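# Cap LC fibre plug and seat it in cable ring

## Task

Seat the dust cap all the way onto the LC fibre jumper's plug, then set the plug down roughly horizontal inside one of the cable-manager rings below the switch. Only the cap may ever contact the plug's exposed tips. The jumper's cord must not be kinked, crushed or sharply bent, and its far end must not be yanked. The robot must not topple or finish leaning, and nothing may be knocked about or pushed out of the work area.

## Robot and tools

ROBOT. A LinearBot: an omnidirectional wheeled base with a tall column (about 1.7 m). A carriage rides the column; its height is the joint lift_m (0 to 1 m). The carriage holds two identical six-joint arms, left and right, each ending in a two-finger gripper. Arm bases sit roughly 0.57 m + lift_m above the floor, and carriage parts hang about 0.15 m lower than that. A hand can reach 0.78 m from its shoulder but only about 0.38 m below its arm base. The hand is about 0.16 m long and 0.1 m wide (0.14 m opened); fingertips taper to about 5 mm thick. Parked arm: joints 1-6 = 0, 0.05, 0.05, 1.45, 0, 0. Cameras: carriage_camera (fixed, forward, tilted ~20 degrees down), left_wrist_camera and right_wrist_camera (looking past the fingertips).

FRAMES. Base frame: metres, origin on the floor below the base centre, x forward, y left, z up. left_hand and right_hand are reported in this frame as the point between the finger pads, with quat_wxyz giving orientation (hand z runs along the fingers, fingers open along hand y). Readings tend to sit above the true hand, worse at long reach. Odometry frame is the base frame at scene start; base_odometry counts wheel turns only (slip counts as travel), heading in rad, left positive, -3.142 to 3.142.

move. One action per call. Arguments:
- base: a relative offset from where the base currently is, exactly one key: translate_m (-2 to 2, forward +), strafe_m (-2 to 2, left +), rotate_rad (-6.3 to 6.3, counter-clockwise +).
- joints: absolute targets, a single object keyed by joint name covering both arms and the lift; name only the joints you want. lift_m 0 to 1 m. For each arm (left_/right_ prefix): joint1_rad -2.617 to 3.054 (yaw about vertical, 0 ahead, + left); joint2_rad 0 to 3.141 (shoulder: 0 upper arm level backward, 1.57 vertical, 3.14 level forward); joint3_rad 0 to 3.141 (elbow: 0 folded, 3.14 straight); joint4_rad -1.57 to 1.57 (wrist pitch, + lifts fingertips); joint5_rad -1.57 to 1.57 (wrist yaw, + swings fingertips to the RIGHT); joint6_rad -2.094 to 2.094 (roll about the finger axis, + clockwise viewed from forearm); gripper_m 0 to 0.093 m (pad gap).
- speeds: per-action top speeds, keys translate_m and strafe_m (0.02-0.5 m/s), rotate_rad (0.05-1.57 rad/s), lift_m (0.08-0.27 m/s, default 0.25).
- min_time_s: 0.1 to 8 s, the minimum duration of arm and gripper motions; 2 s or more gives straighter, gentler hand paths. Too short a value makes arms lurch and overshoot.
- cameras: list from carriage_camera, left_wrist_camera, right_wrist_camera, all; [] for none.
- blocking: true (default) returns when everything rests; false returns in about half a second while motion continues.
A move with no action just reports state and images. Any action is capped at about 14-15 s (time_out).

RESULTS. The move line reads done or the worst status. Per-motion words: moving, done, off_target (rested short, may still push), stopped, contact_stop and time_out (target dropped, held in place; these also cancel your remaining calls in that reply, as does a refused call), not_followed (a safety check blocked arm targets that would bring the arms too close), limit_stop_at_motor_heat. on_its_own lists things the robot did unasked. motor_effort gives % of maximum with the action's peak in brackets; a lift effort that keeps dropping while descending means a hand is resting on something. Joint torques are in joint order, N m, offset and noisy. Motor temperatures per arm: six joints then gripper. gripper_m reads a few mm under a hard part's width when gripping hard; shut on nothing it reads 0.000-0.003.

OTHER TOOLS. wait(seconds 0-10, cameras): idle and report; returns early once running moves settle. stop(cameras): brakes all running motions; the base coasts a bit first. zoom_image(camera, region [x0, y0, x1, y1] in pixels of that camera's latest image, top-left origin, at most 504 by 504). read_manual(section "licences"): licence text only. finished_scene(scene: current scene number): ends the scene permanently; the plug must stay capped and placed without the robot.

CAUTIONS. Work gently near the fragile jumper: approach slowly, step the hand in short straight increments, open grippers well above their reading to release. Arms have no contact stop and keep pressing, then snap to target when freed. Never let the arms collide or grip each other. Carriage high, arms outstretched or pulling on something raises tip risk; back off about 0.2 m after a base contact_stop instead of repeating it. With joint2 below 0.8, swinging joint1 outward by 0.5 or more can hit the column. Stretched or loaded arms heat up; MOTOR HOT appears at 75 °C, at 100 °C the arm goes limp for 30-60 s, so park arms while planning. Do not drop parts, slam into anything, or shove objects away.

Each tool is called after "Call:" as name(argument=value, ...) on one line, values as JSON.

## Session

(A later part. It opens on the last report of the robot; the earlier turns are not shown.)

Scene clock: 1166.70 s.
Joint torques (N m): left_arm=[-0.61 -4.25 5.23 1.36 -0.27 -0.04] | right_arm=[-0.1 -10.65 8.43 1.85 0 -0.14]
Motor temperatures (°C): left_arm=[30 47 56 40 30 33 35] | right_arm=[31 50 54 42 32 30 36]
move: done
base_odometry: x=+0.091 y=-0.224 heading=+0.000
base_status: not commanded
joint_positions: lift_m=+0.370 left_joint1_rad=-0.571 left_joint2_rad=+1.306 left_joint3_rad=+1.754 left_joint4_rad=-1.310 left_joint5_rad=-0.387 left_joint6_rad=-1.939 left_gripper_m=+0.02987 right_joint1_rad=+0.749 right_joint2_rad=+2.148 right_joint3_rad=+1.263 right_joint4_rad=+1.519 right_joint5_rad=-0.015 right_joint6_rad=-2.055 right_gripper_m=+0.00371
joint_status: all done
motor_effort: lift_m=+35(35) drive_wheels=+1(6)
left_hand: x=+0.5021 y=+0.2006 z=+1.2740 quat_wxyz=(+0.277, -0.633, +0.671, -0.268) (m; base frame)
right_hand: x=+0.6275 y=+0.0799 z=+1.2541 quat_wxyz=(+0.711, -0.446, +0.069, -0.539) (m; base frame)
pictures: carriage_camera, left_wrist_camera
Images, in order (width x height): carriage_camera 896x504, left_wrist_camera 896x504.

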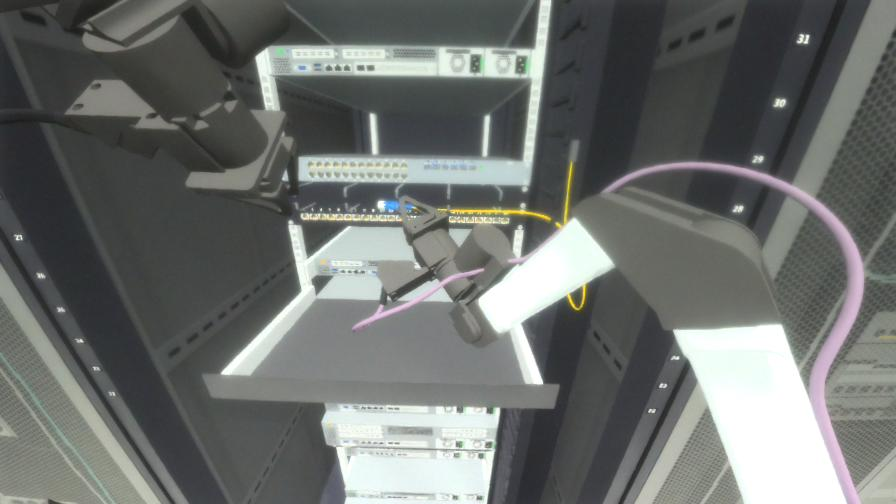

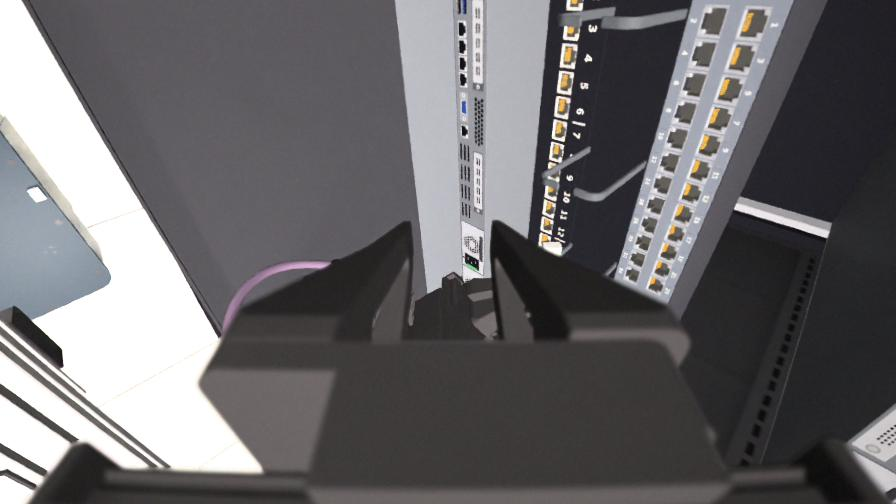

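Call:
move(joints={"left_joint1_rad": 0, "left_joint2_rad": 0.1, "left_joint3_rad": 0.1, "left_joint4_rad": 1.4, "left_joint5_rad": 0, "left_joint6_rad": 0, "right_joint1_rad": 0.805, "right_joint2_rad": 1.877, "right_joint3_rad": 1.193, "right_joint4_rad": 1.012, "right_joint5_rad": 0.215, "right_joint6_rad": -1.832}, min_time_s=3.5, cameras=["right_wrist_camera", "carriage_camera"])

Scene clock: 1208.67 s.
Joint torques (N m): left_arm=[0.7 2.69 5.12 0 0.2 0.13] | right_arm=[0.57 -13.72 6.08 2.28 0.1 0.1]
move: done
base_odometry: x=+0.091 y=-0.224 heading=+0.000
base_status: not commanded
joint_positions: lift_m=+0.370 left_joint1_rad=-0.009 left_joint2_rad=+0.108 left_joint3_rad=+0.114 left_joint4_rad=+1.386 left_joint5_rad=-0.013 left_joint6_rad=-0.012 left_gripper_m=+0.02987 right_joint1_rad=+0.799 right_joint2_rad=+1.905 right_joint3_rad=+1.207 right_joint4_rad=+1.026 right_joint5_rad=+0.204 right_joint6_rad=-1.842 right_gripper_m=+0.00371
joint_status: all done
motor_effort: lift_m=+35(35) drive_wheels=+7(7)
left_hand: x=+0.2617 y=+0.3089 z=+1.3715 quat_wxyz=(+0.996, -0.007, +0.089, -0.010) (m; base frame)
right_hand: x=+0.6341 y=+0.0727 z=+1.2541 quat_wxyz=(+0.672, -0.541, +0.224, -0.454) (m; base frame)
pictures: carriage_camera, right_wrist_camera
Images, in order (width x height): carriage_camera 896x504, right_wrist_camera 896x504.

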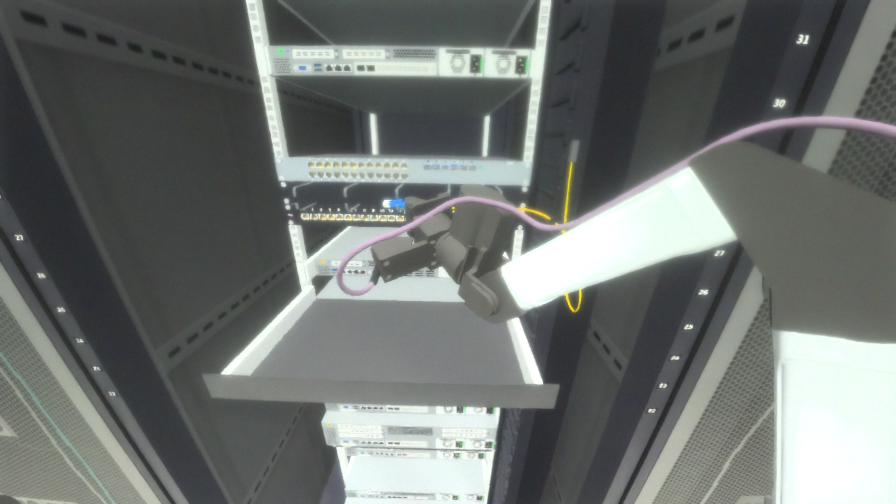

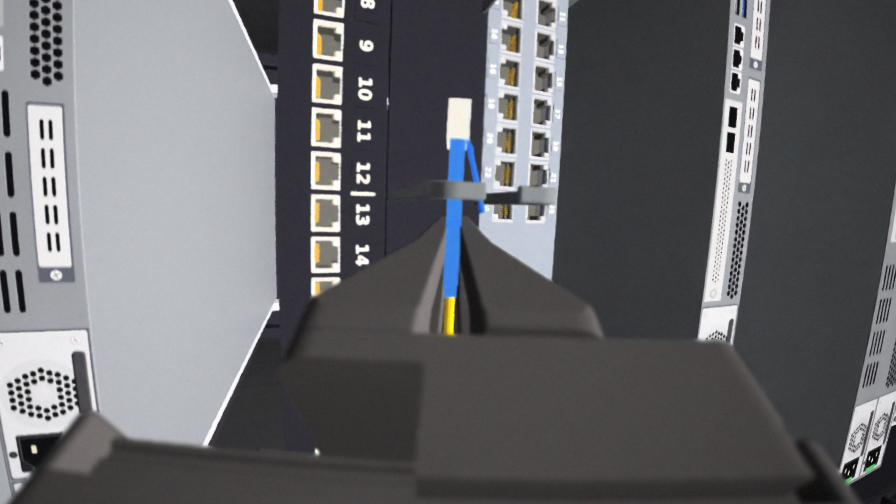

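Call:
move(joints={"right_joint1_rad": 0.823, "right_joint2_rad": 1.751, "right_joint3_rad": 1.37, "right_joint4_rad": 0.441, "right_joint5_rad": 0.278, "right_joint6_rad": -1.561}, min_time_s=2, cameras=["right_wrist_camera", "carriage_camera"])

Call:
zoom_image(camera="right_wrist_camera", region=[360, 60, 560, 310])

Call:
zoom_image(camera="carriage_camera", region=[340, 170, 480, 250])

Scene clock: 1258.63 s.
Joint torques (N m): left_arm=[0.73 2.67 5.14 -0.02 0.19 0.12] | right_arm=[0.55 -12.97 10.36 2.51 0.09 0.08]
Motor temperatures (°C): left_arm=[29 41 51 36 30 33 34] | right_arm=[31 59 52 44 31 30 36]
move: done
base_odometry: x=+0.091 y=-0.224 heading=+0.000
base_status: not commanded
joint_positions: lift_m=+0.370 left_joint1_rad=-0.009 left_joint2_rad=+0.108 left_joint3_rad=+0.114 left_joint4_rad=+1.387 left_joint5_rad=-0.013 left_joint6_rad=-0.011 left_gripper_m=+0.02987 right_joint1_rad=+0.817 right_joint2_rad=+1.777 right_joint3_rad=+1.343 right_joint4_rad=+0.457 right_joint5_rad=+0.268 right_joint6_rad=-1.572 right_gripper_m=+0.00371
joint_status: all done
motor_effort: lift_m=+35(35) drive_wheels=+3(6)
left_hand: x=+0.2614 y=+0.3087 z=+1.3715 quat_wxyz=(+0.996, -0.006, +0.089, -0.009) (m; base frame)
right_hand: x=+0.6345 y=+0.0722 z=+1.2528 quat_wxyz=(+0.624, -0.609, +0.343, -0.348) (m; base frame)
pictures: carriage_camera, right_wrist_camera
Images, in order (width x height): carriage_camera 896x504, right_wrist_camera 896x504.

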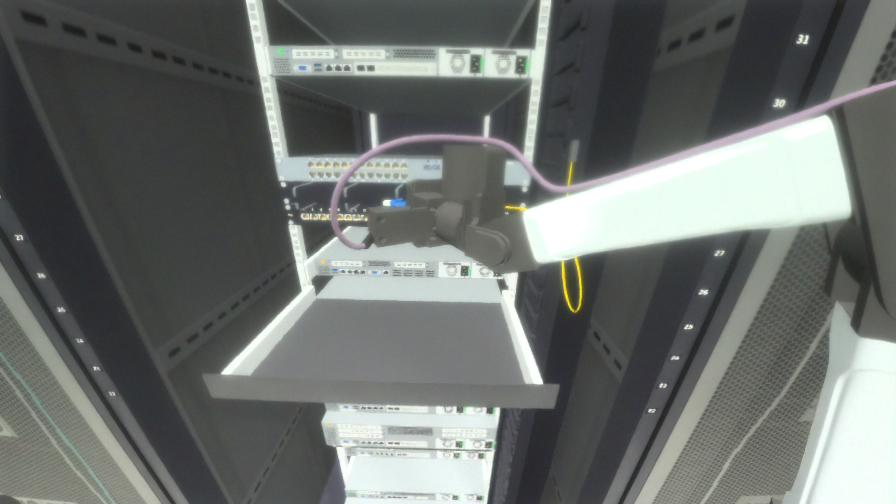

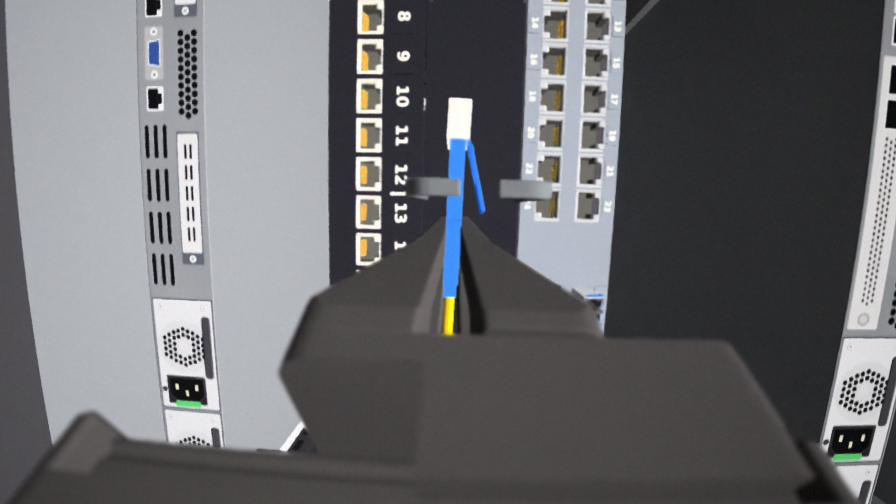

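Scaled by 2.016 from the camera's 896x504 image, which has a finer 1280x720 frame.

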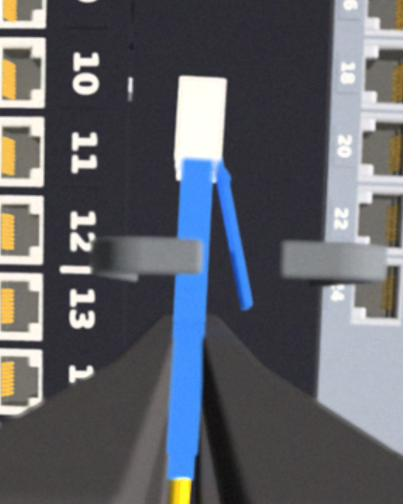

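Scaled by 3.600 from the camera's 896x504 image, which has a finer 1280x720 frame.

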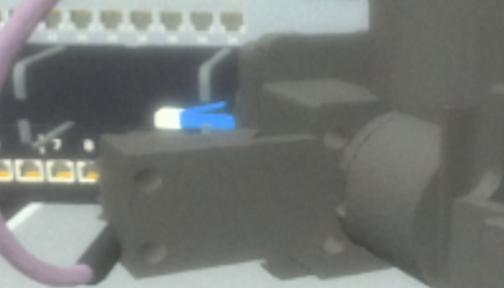

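Call:
move(joints={"lift_m": 0.363}, speeds={"lift_m": 0.08}, cameras=["right_wrist_camera"])

Call:
zoom_image(camera="right_wrist_camera", region=[360, 60, 560, 310])

Scene clock: 1267.30 s.
Joint torques (N m): left_arm=[0.77 2.89 5.44 -0.05 0.17 0.11] | right_arm=[0.57 -12.51 10 2.55 0.1 0.1]
Motor temperatures (°C): left_arm=[29 41 51 36 30 33 34] | right_arm=[31 57 53 45 31 30 36]
move: done
base_odometry: x=+0.091 y=-0.224 heading=+0.000
base_status: not commanded
joint_positions: lift_m=+0.363 left_joint1_rad=-0.009 left_joint2_rad=+0.106 left_joint3_rad=+0.110 left_joint4_rad=+1.390 left_joint5_rad=-0.011 left_joint6_rad=-0.011 left_gripper_m=+0.02987 right_joint1_rad=+0.817 right_joint2_rad=+1.773 right_joint3_rad=+1.347 right_joint4_rad=+0.449 right_joint5_rad=+0.269 right_joint6_rad=-1.570 right_gripper_m=+0.00371
joint_status: all done
motor_effort: lift_m=+34(35) drive_wheels=+2(5)
left_hand: x=+0.2611 y=+0.3085 z=+1.3637 quat_wxyz=(+0.996, -0.006, +0.088, -0.009) (m; base frame)
right_hand: x=+0.6341 y=+0.0715 z=+1.2486 quat_wxyz=(+0.625, -0.608, +0.344, -0.348) (m; base frame)
pictures: right_wrist_camera
Images, in order (width x height): right_wrist_camera 896x504.

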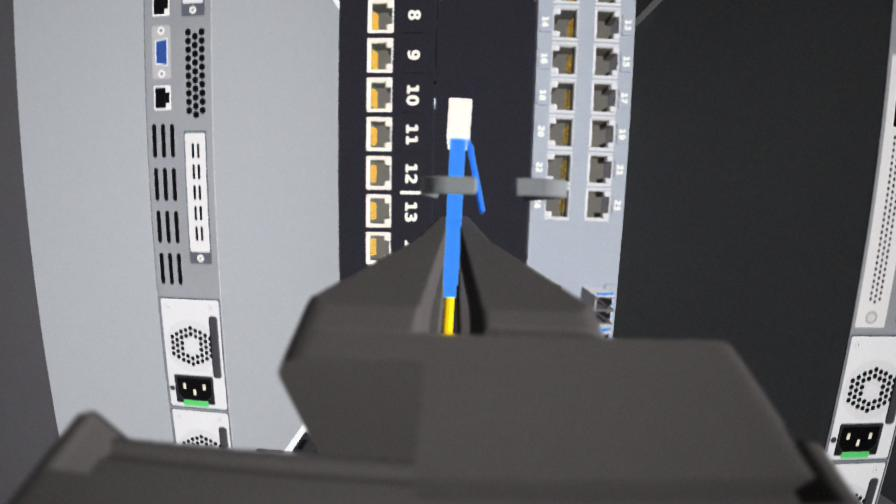

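Scaled by 2.016 from the camera's 896x504 image, which has a finer 1280x720 frame.

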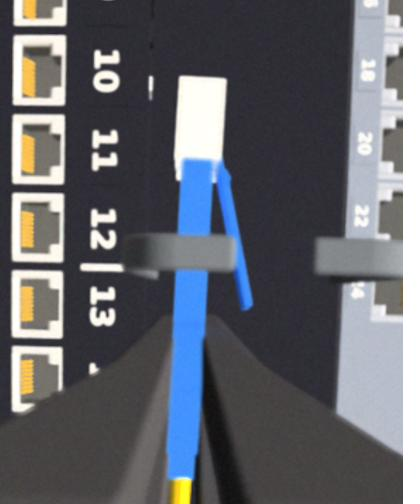

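Call:
move(joints={"lift_m": 0.358}, speeds={"lift_m": 0.08}, cameras=["right_wrist_camera"])

Call:
zoom_image(camera="right_wrist_camera", region=[360, 60, 560, 310])

Scene clock: 1274.07 s.
Joint torques (N m): left_arm=[0.75 2.95 5.63 -0.07 0.17 0.11] | right_arm=[0.58 -12.41 9.83 2.63 0.1 0.1]
Motor temperatures (°C): left_arm=[29 41 51 36 30 33 34] | right_arm=[31 56 54 46 31 30 36]
move: done
base_odometry: x=+0.091 y=-0.224 heading=+0.000
base_status: not commanded
joint_positions: lift_m=+0.358 left_joint1_rad=-0.009 left_joint2_rad=+0.105 left_joint3_rad=+0.109 left_joint4_rad=+1.391 left_joint5_rad=-0.011 left_joint6_rad=-0.010 left_gripper_m=+0.02987 right_joint1_rad=+0.817 right_joint2_rad=+1.770 right_joint3_rad=+1.349 right_joint4_rad=+0.446 right_joint5_rad=+0.269 right_joint6_rad=-1.570 right_gripper_m=+0.00371
joint_status: all done
motor_effort: lift_m=+34(35) drive_wheels=+2(5)
left_hand: x=+0.2609 y=+0.3084 z=+1.3583 quat_wxyz=(+0.996, -0.005, +0.088, -0.009) (m; base frame)
right_hand: x=+0.6338 y=+0.0711 z=+1.2449 quat_wxyz=(+0.625, -0.608, +0.344, -0.348) (m; base frame)
pictures: right_wrist_camera
Images, in order (width x height): right_wrist_camera 896x504.

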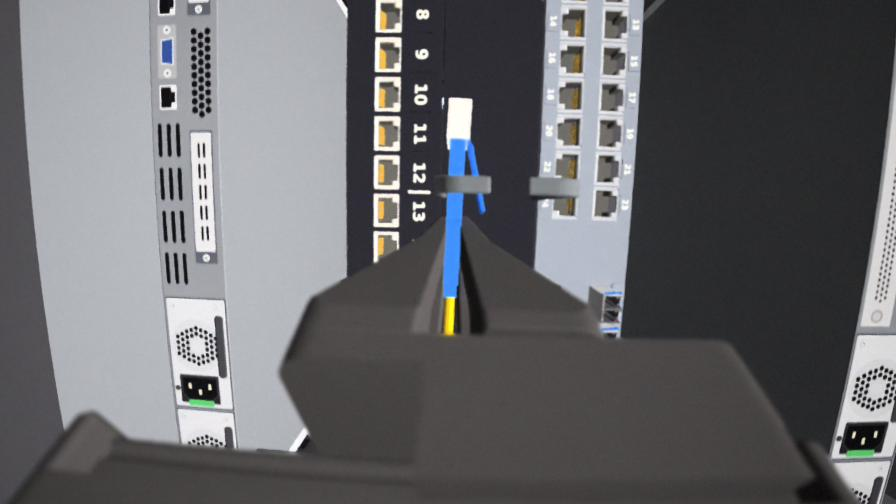

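Scaled by 2.016 from the camera's 896x504 image, which has a finer 1280x720 frame.

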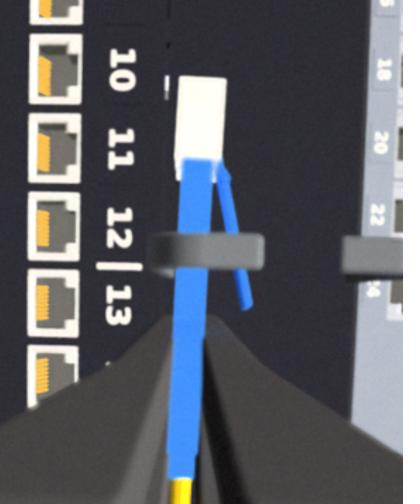

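Call:
move(joints={"lift_m": 0.3545}, speeds={"lift_m": 0.08}, cameras=["right_wrist_camera"])

Call:
zoom_image(camera="right_wrist_camera", region=[360, 60, 560, 310])

Scene clock: 1276.70 s.
Joint torques (N m): left_arm=[0.75 3.02 5.64 -0.07 0.17 0.11] | right_arm=[0.55 -12.15 9.78 2.57 0.1 0.09]
Motor temperatures (°C): left_arm=[29 41 51 36 29 33 34] | right_arm=[31 56 54 46 31 30 36]
move: done
base_odometry: x=+0.091 y=-0.224 heading=+0.000
base_status: not commanded
joint_positions: lift_m=+0.355 left_joint1_rad=-0.009 left_joint2_rad=+0.104 left_joint3_rad=+0.108 left_joint4_rad=+1.391 left_joint5_rad=-0.010 left_joint6_rad=-0.010 left_gripper_m=+0.02987 right_joint1_rad=+0.817 right_joint2_rad=+1.769 right_joint3_rad=+1.350 right_joint4_rad=+0.448 right_joint5_rad=+0.269 right_joint6_rad=-1.569 right_gripper_m=+0.00371
joint_status: all done
motor_effort: lift_m=+34(35) drive_wheels=+0(6)
left_hand: x=+0.2609 y=+0.3083 z=+1.3546 quat_wxyz=(+0.996, -0.005, +0.088, -0.009) (m; base frame)
right_hand: x=+0.6336 y=+0.0709 z=+1.2429 quat_wxyz=(+0.627, -0.606, +0.344, -0.348) (m; base frame)
pictures: right_wrist_camera
Images, in order (width x height): right_wrist_camera 896x504.

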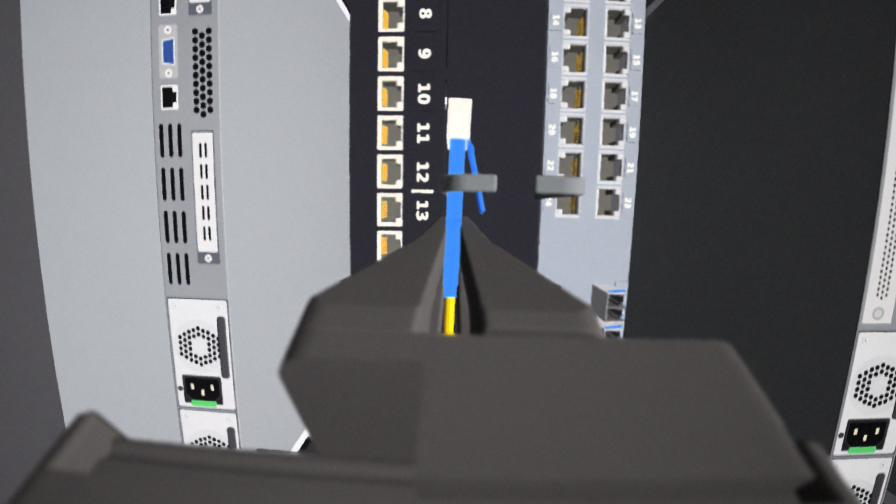

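Scaled by 2.016 from the camera's 896x504 image, which has a finer 1280x720 frame.

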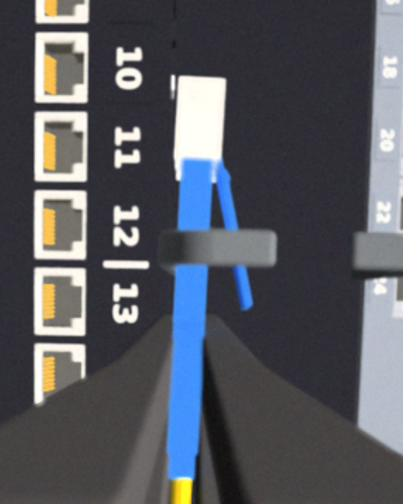

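Call:
move(joints={"lift_m": 0.3515}, speeds={"lift_m": 0.08}, cameras=["right_wrist_camera"])

Call:
zoom_image(camera="right_wrist_camera", region=[360, 60, 560, 310])

Scene clock: 1281.73 s.
Joint torques (N m): left_arm=[0.75 3 5.65 -0.07 0.16 0.11] | right_arm=[0.57 -12.03 9.8 2.5 0.09 0.08]
Motor temperatures (°C): left_arm=[29 40 51 35 29 33 34] | right_arm=[31 56 54 46 31 30 36]
move: done
base_odometry: x=+0.091 y=-0.224 heading=+0.000
base_status: not commanded
joint_positions: lift_m=+0.352 left_joint1_rad=-0.009 left_joint2_rad=+0.104 left_joint3_rad=+0.108 left_joint4_rad=+1.391 left_joint5_rad=-0.010 left_joint6_rad=-0.010 left_gripper_m=+0.02987 right_joint1_rad=+0.817 right_joint2_rad=+1.768 right_joint3_rad=+1.350 right_joint4_rad=+0.455 right_joint5_rad=+0.270 right_joint6_rad=-1.569 right_gripper_m=+0.00371
joint_status: all done
motor_effort: lift_m=+34(35) drive_wheels=+4(7)
left_hand: x=+0.2609 y=+0.3083 z=+1.3517 quat_wxyz=(+0.996, -0.005, +0.088, -0.009) (m; base frame)
right_hand: x=+0.6335 y=+0.0706 z=+1.2421 quat_wxyz=(+0.629, -0.603, +0.344, -0.349) (m; base frame)
pictures: right_wrist_camera
Images, in order (width x height): right_wrist_camera 896x504.

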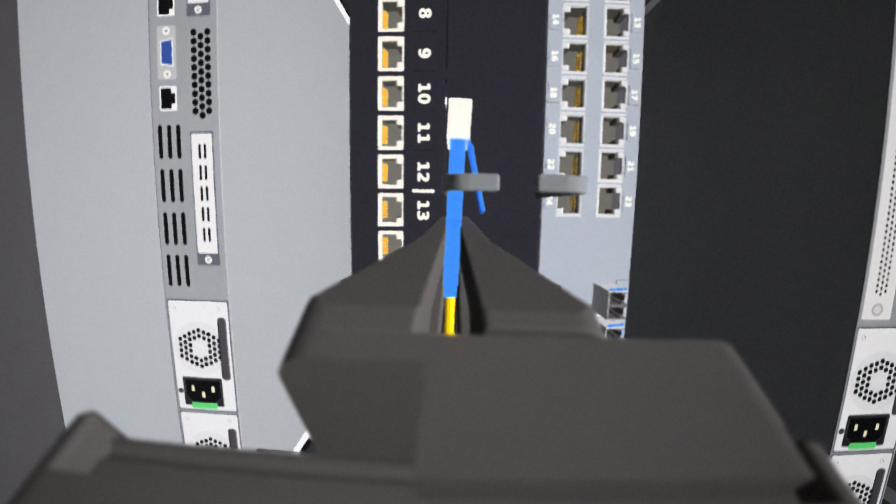

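Scaled by 2.016 from the camera's 896x504 image, which has a finer 1280x720 frame.

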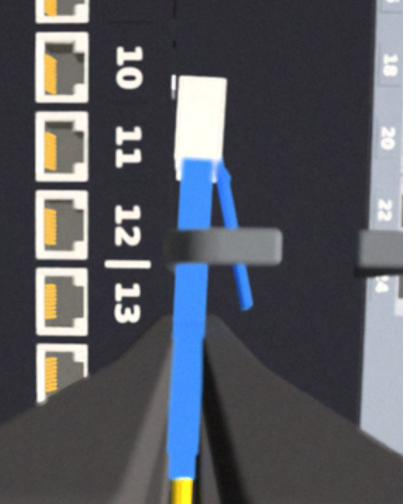

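Call:
move(joints={"right_gripper_m": 0.007}, min_time_s=1.5, cameras=[])

Call:
move(joints={"right_gripper_m": 0.012}, min_time_s=1.5, cameras=["right_wrist_camera"])

Call:
zoom_image(camera="right_wrist_camera", region=[360, 60, 560, 310])

Scene clock: 1288.20 s.
Joint torques (N m): left_arm=[0.73 2.99 5.65 -0.08 0.16 0.11] | right_arm=[0.57 -12.04 9.77 2.49 0.09 0.08]
Motor temperatures (°C): left_arm=[29 40 51 35 29 33 34] | right_arm=[31 56 54 47 31 30 36]
move: done
base_odometry: x=+0.091 y=-0.224 heading=+0.000
base_status: not commanded
joint_positions: lift_m=+0.352 left_joint1_rad=-0.009 left_joint2_rad=+0.104 left_joint3_rad=+0.108 left_joint4_rad=+1.391 left_joint5_rad=-0.010 left_joint6_rad=-0.010 left_gripper_m=+0.02987 right_joint1_rad=+0.817 right_joint2_rad=+1.768 right_joint3_rad=+1.350 right_joint4_rad=+0.455 right_joint5_rad=+0.270 right_joint6_rad=-1.569 right_gripper_m=+0.00689
joint_status: all done
motor_effort: lift_m=+34(34) drive_wheels=+5(6)
left_hand: x=+0.2609 y=+0.3083 z=+1.3517 quat_wxyz=(+0.996, -0.005, +0.088, -0.009) (m; base frame)
right_hand: x=+0.6335 y=+0.0706 z=+1.2421 quat_wxyz=(+0.629, -0.603, +0.344, -0.349) (m; base frame)
pictures: none
No camera images: "cameras" was empty.

Scene clock: 1290.00 s.
Joint torques (N m): left_arm=[0.76 3.03 5.63 -0.07 0.16 0.12] | right_arm=[0.58 -12.05 9.8 2.49 0.1 0.08]
Motor temperatures (°C): left_arm=[29 40 51 35 29 33 34] | right_arm=[31 56 54 48 31 30 36]
move: done
base_odometry: x=+0.091 y=-0.224 heading=+0.000
base_status: not commanded
joint_positions: lift_m=+0.352 left_joint1_rad=-0.009 left_joint2_rad=+0.104 left_joint3_rad=+0.108 left_joint4_rad=+1.391 left_joint5_rad=-0.010 left_joint6_rad=-0.010 left_gripper_m=+0.02987 right_joint1_rad=+0.817 right_joint2_rad=+1.768 right_joint3_rad=+1.350 right_joint4_rad=+0.455 right_joint5_rad=+0.270 right_joint6_rad=-1.569 right_gripper_m=+0.01187
joint_status: all done
motor_effort: lift_m=+34(34) drive_wheels=+3(8)
left_hand: x=+0.2609 y=+0.3083 z=+1.3517 quat_wxyz=(+0.996, -0.005, +0.088, -0.009) (m; base frame)
right_hand: x=+0.6335 y=+0.0706 z=+1.2421 quat_wxyz=(+0.629, -0.603, +0.344, -0.349) (m; base frame)
pictures: right_wrist_camera
Images, in order (width x height): right_wrist_camera 896x504.

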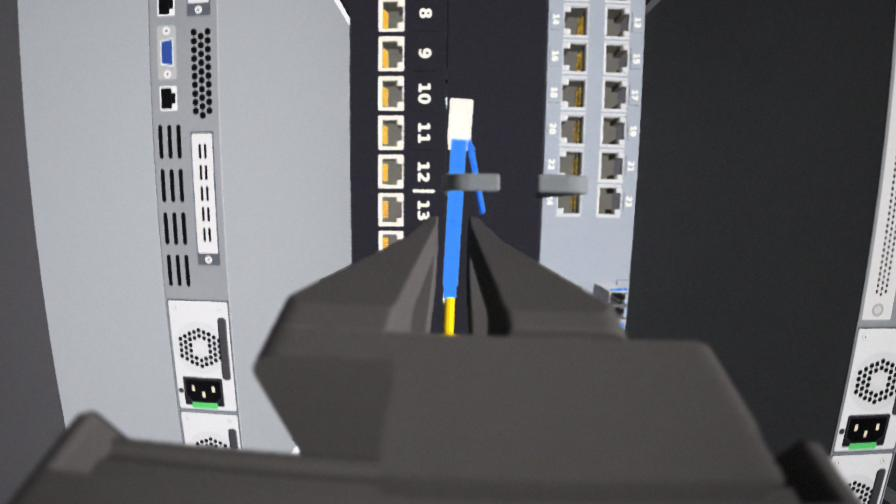

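Scaled by 2.016 from the camera's 896x504 image, which has a finer 1280x720 frame.

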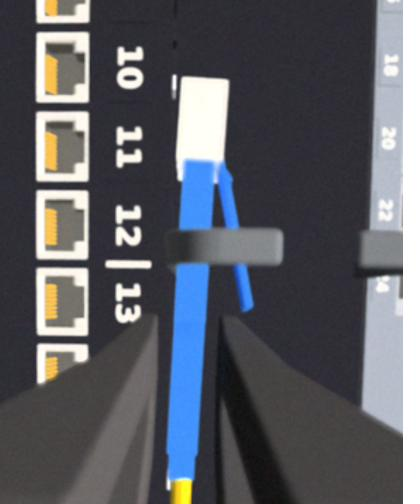

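Call:
move(joints={"right_gripper_m": 0.034}, min_time_s=1.5, cameras=["right_wrist_camera"])

Call:
move(joints={"right_joint1_rad": 0.889, "right_joint2_rad": 1.462, "right_joint3_rad": 1.021, "right_joint4_rad": 0.487, "right_joint5_rad": 0.346, "right_joint6_rad": -1.561}, min_time_s=2.5, cameras=["right_wrist_camera", "carriage_camera"])

Call:
zoom_image(camera="right_wrist_camera", region=[360, 60, 560, 310])

Call:
zoom_image(camera="carriage_camera", region=[340, 150, 600, 320])

Scene clock: 1297.83 s.
Joint torques (N m): left_arm=[0.73 3.02 5.63 -0.07 0.16 0.11] | right_arm=[0.57 -12.05 9.78 2.49 0.09 0.08]
Motor temperatures (°C): left_arm=[29 40 51 35 29 33 34] | right_arm=[31 55 54 48 31 30 36]
move: done
base_odometry: x=+0.091 y=-0.224 heading=+0.000
base_status: not commanded
joint_positions: lift_m=+0.352 left_joint1_rad=-0.009 left_joint2_rad=+0.104 left_joint3_rad=+0.108 left_joint4_rad=+1.391 left_joint5_rad=-0.010 left_joint6_rad=-0.010 left_gripper_m=+0.02987 right_joint1_rad=+0.817 right_joint2_rad=+1.768 right_joint3_rad=+1.350 right_joint4_rad=+0.455 right_joint5_rad=+0.270 right_joint6_rad=-1.569 right_gripper_m=+0.03386
joint_status: all done
motor_effort: lift_m=+34(34) drive_wheels=+4(5)
left_hand: x=+0.2609 y=+0.3083 z=+1.3517 quat_wxyz=(+0.996, -0.005, +0.088, -0.009) (m; base frame)
right_hand: x=+0.6335 y=+0.0706 z=+1.2421 quat_wxyz=(+0.629, -0.603, +0.344, -0.349) (m; base frame)
pictures: right_wrist_camera
Images, in order (width x height): right_wrist_camera 896x504.

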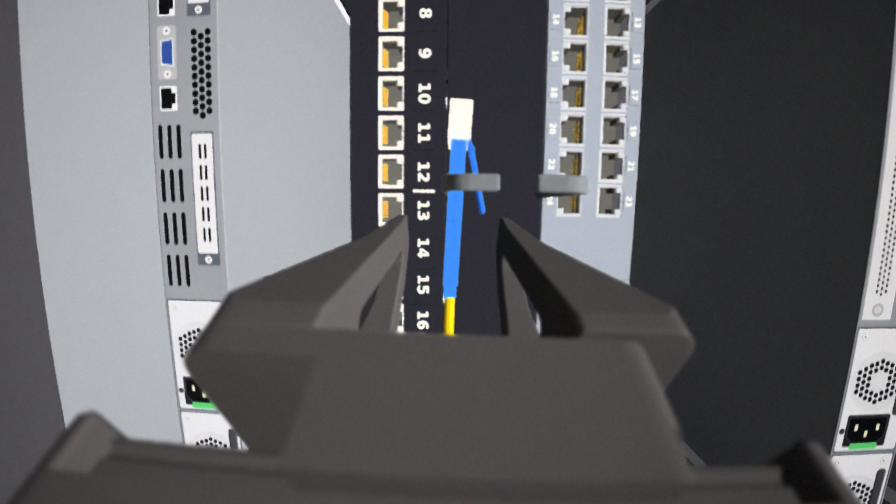

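Scene clock: 1300.63 s.
Joint torques (N m): left_arm=[0.75 3 5.64 -0.07 0.16 0.11] | right_arm=[0.57 -9.4 6.61 2.67 0.1 0.08]
Motor temperatures (°C): left_arm=[29 40 51 35 29 33 34] | right_arm=[31 55 54 49 31 30 36]
move: done
base_odometry: x=+0.091 y=-0.224 heading=+0.000
base_status: not commanded
joint_positions: lift_m=+0.352 left_joint1_rad=-0.009 left_joint2_rad=+0.104 left_joint3_rad=+0.108 left_joint4_rad=+1.391 left_joint5_rad=-0.010 left_joint6_rad=-0.010 left_gripper_m=+0.02987 right_joint1_rad=+0.883 right_joint2_rad=+1.482 right_joint3_rad=+1.036 right_joint4_rad=+0.486 right_joint5_rad=+0.335 right_joint6_rad=-1.569 right_gripper_m=+0.03386
joint_status: all done
motor_effort: lift_m=+33(34) drive_wheels=-2(7)
left_hand: x=+0.2609 y=+0.3083 z=+1.3517 quat_wxyz=(+0.996, -0.005, +0.088, -0.009) (m; base frame)
right_hand: x=+0.5652 y=+0.0290 z=+1.2398 quat_wxyz=(+0.631, -0.602, +0.344, -0.348) (m; base frame)
pictures: carriage_camera, right_wrist_camera
Images, in order (width x height): carriage_camera 896x504, right_wrist_camera 896x504.

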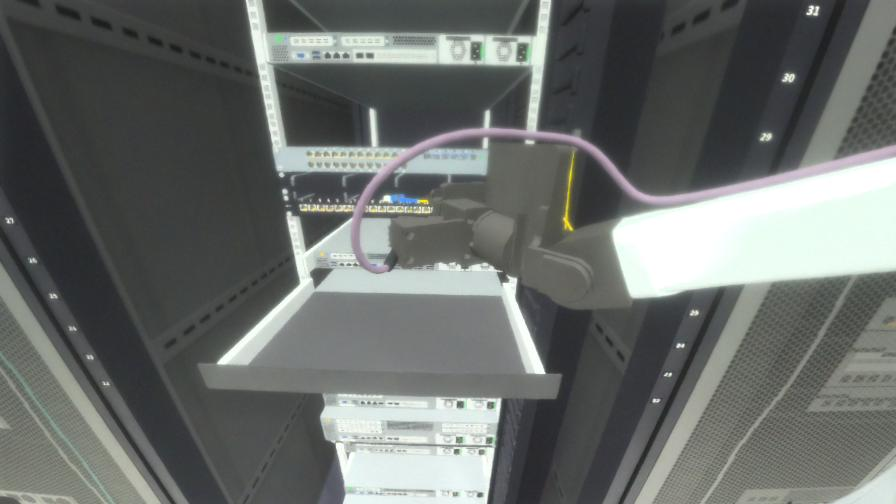

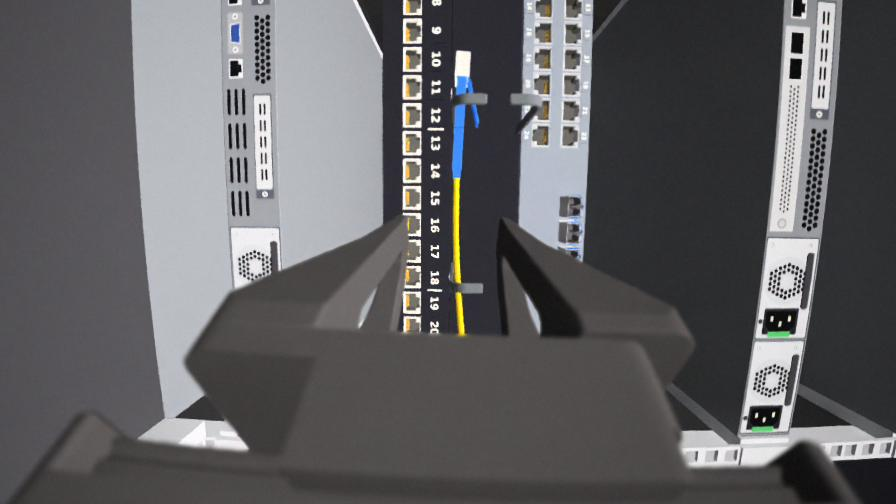

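Scaled by 2.016 from the camera's 896x504 image, which has a finer 1280x720 frame.

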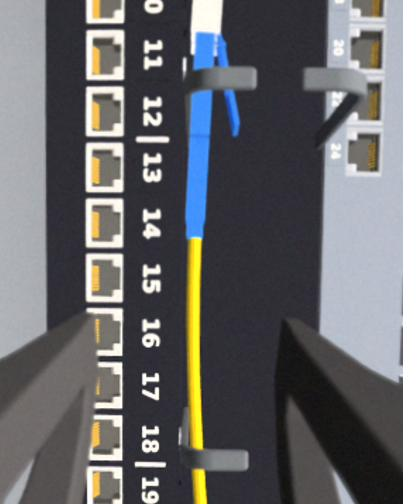

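Scaled by 1.938 from the camera's 896x504 image, which has a finer 1280x720 frame.

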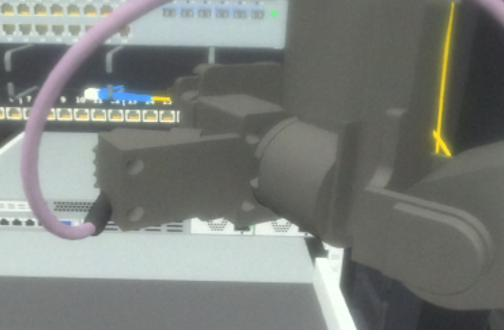

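Call:
move(joints={"right_joint1_rad": 0.9, "right_joint2_rad": 0.7, "right_joint3_rad": 0.45, "right_joint4_rad": 0.7, "right_joint5_rad": 0.3, "right_joint6_rad": -1.0}, min_time_s=3, cameras=["carriage_camera", "right_wrist_camera"])

Call:
zoom_image(camera="carriage_camera", region=[340, 150, 600, 320])

Scene clock: 1308.50 s.
Joint torques (N m): left_arm=[0.75 3 5.65 -0.07 0.16 0.11] | right_arm=[0.57 -0.95 6.42 2.22 -0.17 0.09]
move: done
base_odometry: x=+0.091 y=-0.224 heading=+0.000
base_status: not commanded
joint_positions: lift_m=+0.352 left_joint1_rad=-0.009 left_joint2_rad=+0.104 left_joint3_rad=+0.108 left_joint4_rad=+1.391 left_joint5_rad=-0.010 left_joint6_rad=-0.010 left_gripper_m=+0.02987 right_joint1_rad=+0.894 right_joint2_rad=+0.705 right_joint3_rad=+0.465 right_joint4_rad=+0.698 right_joint5_rad=+0.310 right_joint6_rad=-1.010 right_gripper_m=+0.03386
joint_status: all done
motor_effort: lift_m=+33(34) drive_wheels=+2(6)
left_hand: x=+0.2609 y=+0.3083 z=+1.3517 quat_wxyz=(+0.996, -0.005, +0.088, -0.009) (m; base frame)
right_hand: x=+0.4360 y=-0.1171 z=+1.2961 quat_wxyz=(+0.833, -0.349, +0.410, -0.130) (m; base frame)
pictures: carriage_camera, right_wrist_camera
Images, in order (width x height): carriage_camera 896x504, right_wrist_camera 896x504.

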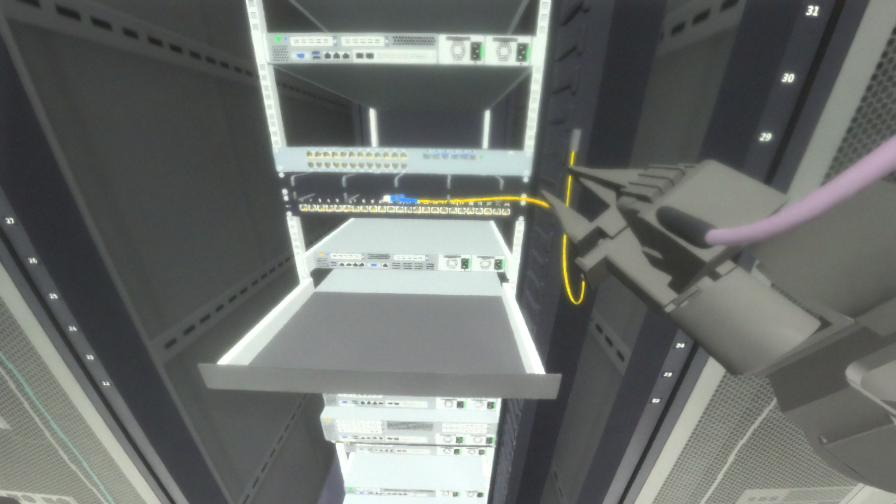

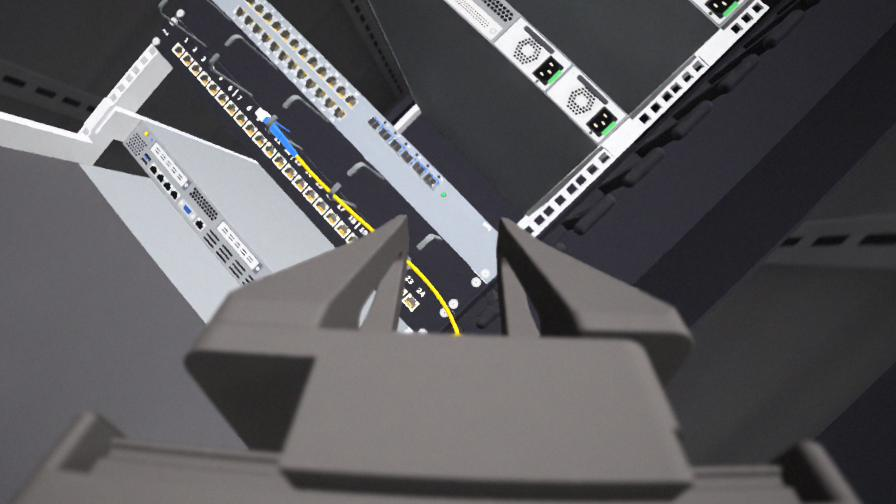

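Scaled by 1.938 from the camera's 896x504 image, which has a finer 1280x720 frame.

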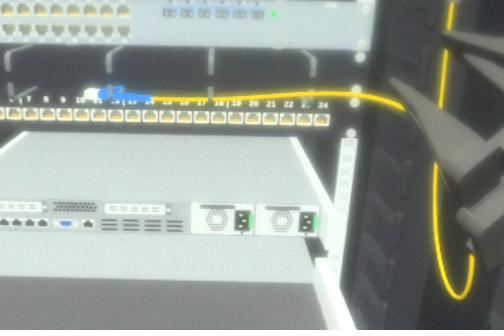

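Call:
zoom_image(camera="carriage_camera", region=[370, 175, 450, 220])

Call:
zoom_image(camera="right_wrist_camera", region=[220, 80, 350, 200])

Scaled by 6.300 from the camera's 896x504 image, which has a finer 1280x720 frame.

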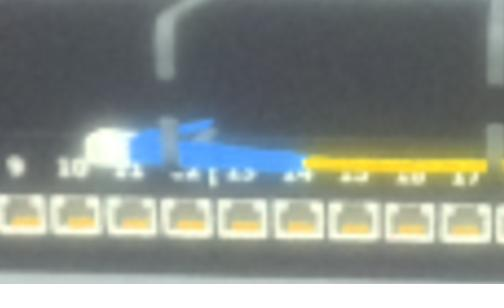

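Scaled by 3.877 from the camera's 896x504 image, which has a finer 1280x720 frame.

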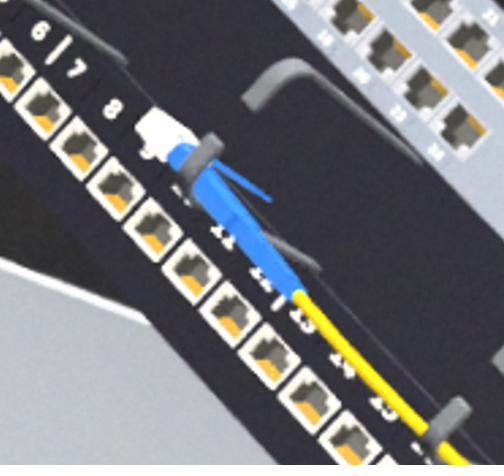

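Call:
finished_scene(scene=2)

The scene is finished: the task was done.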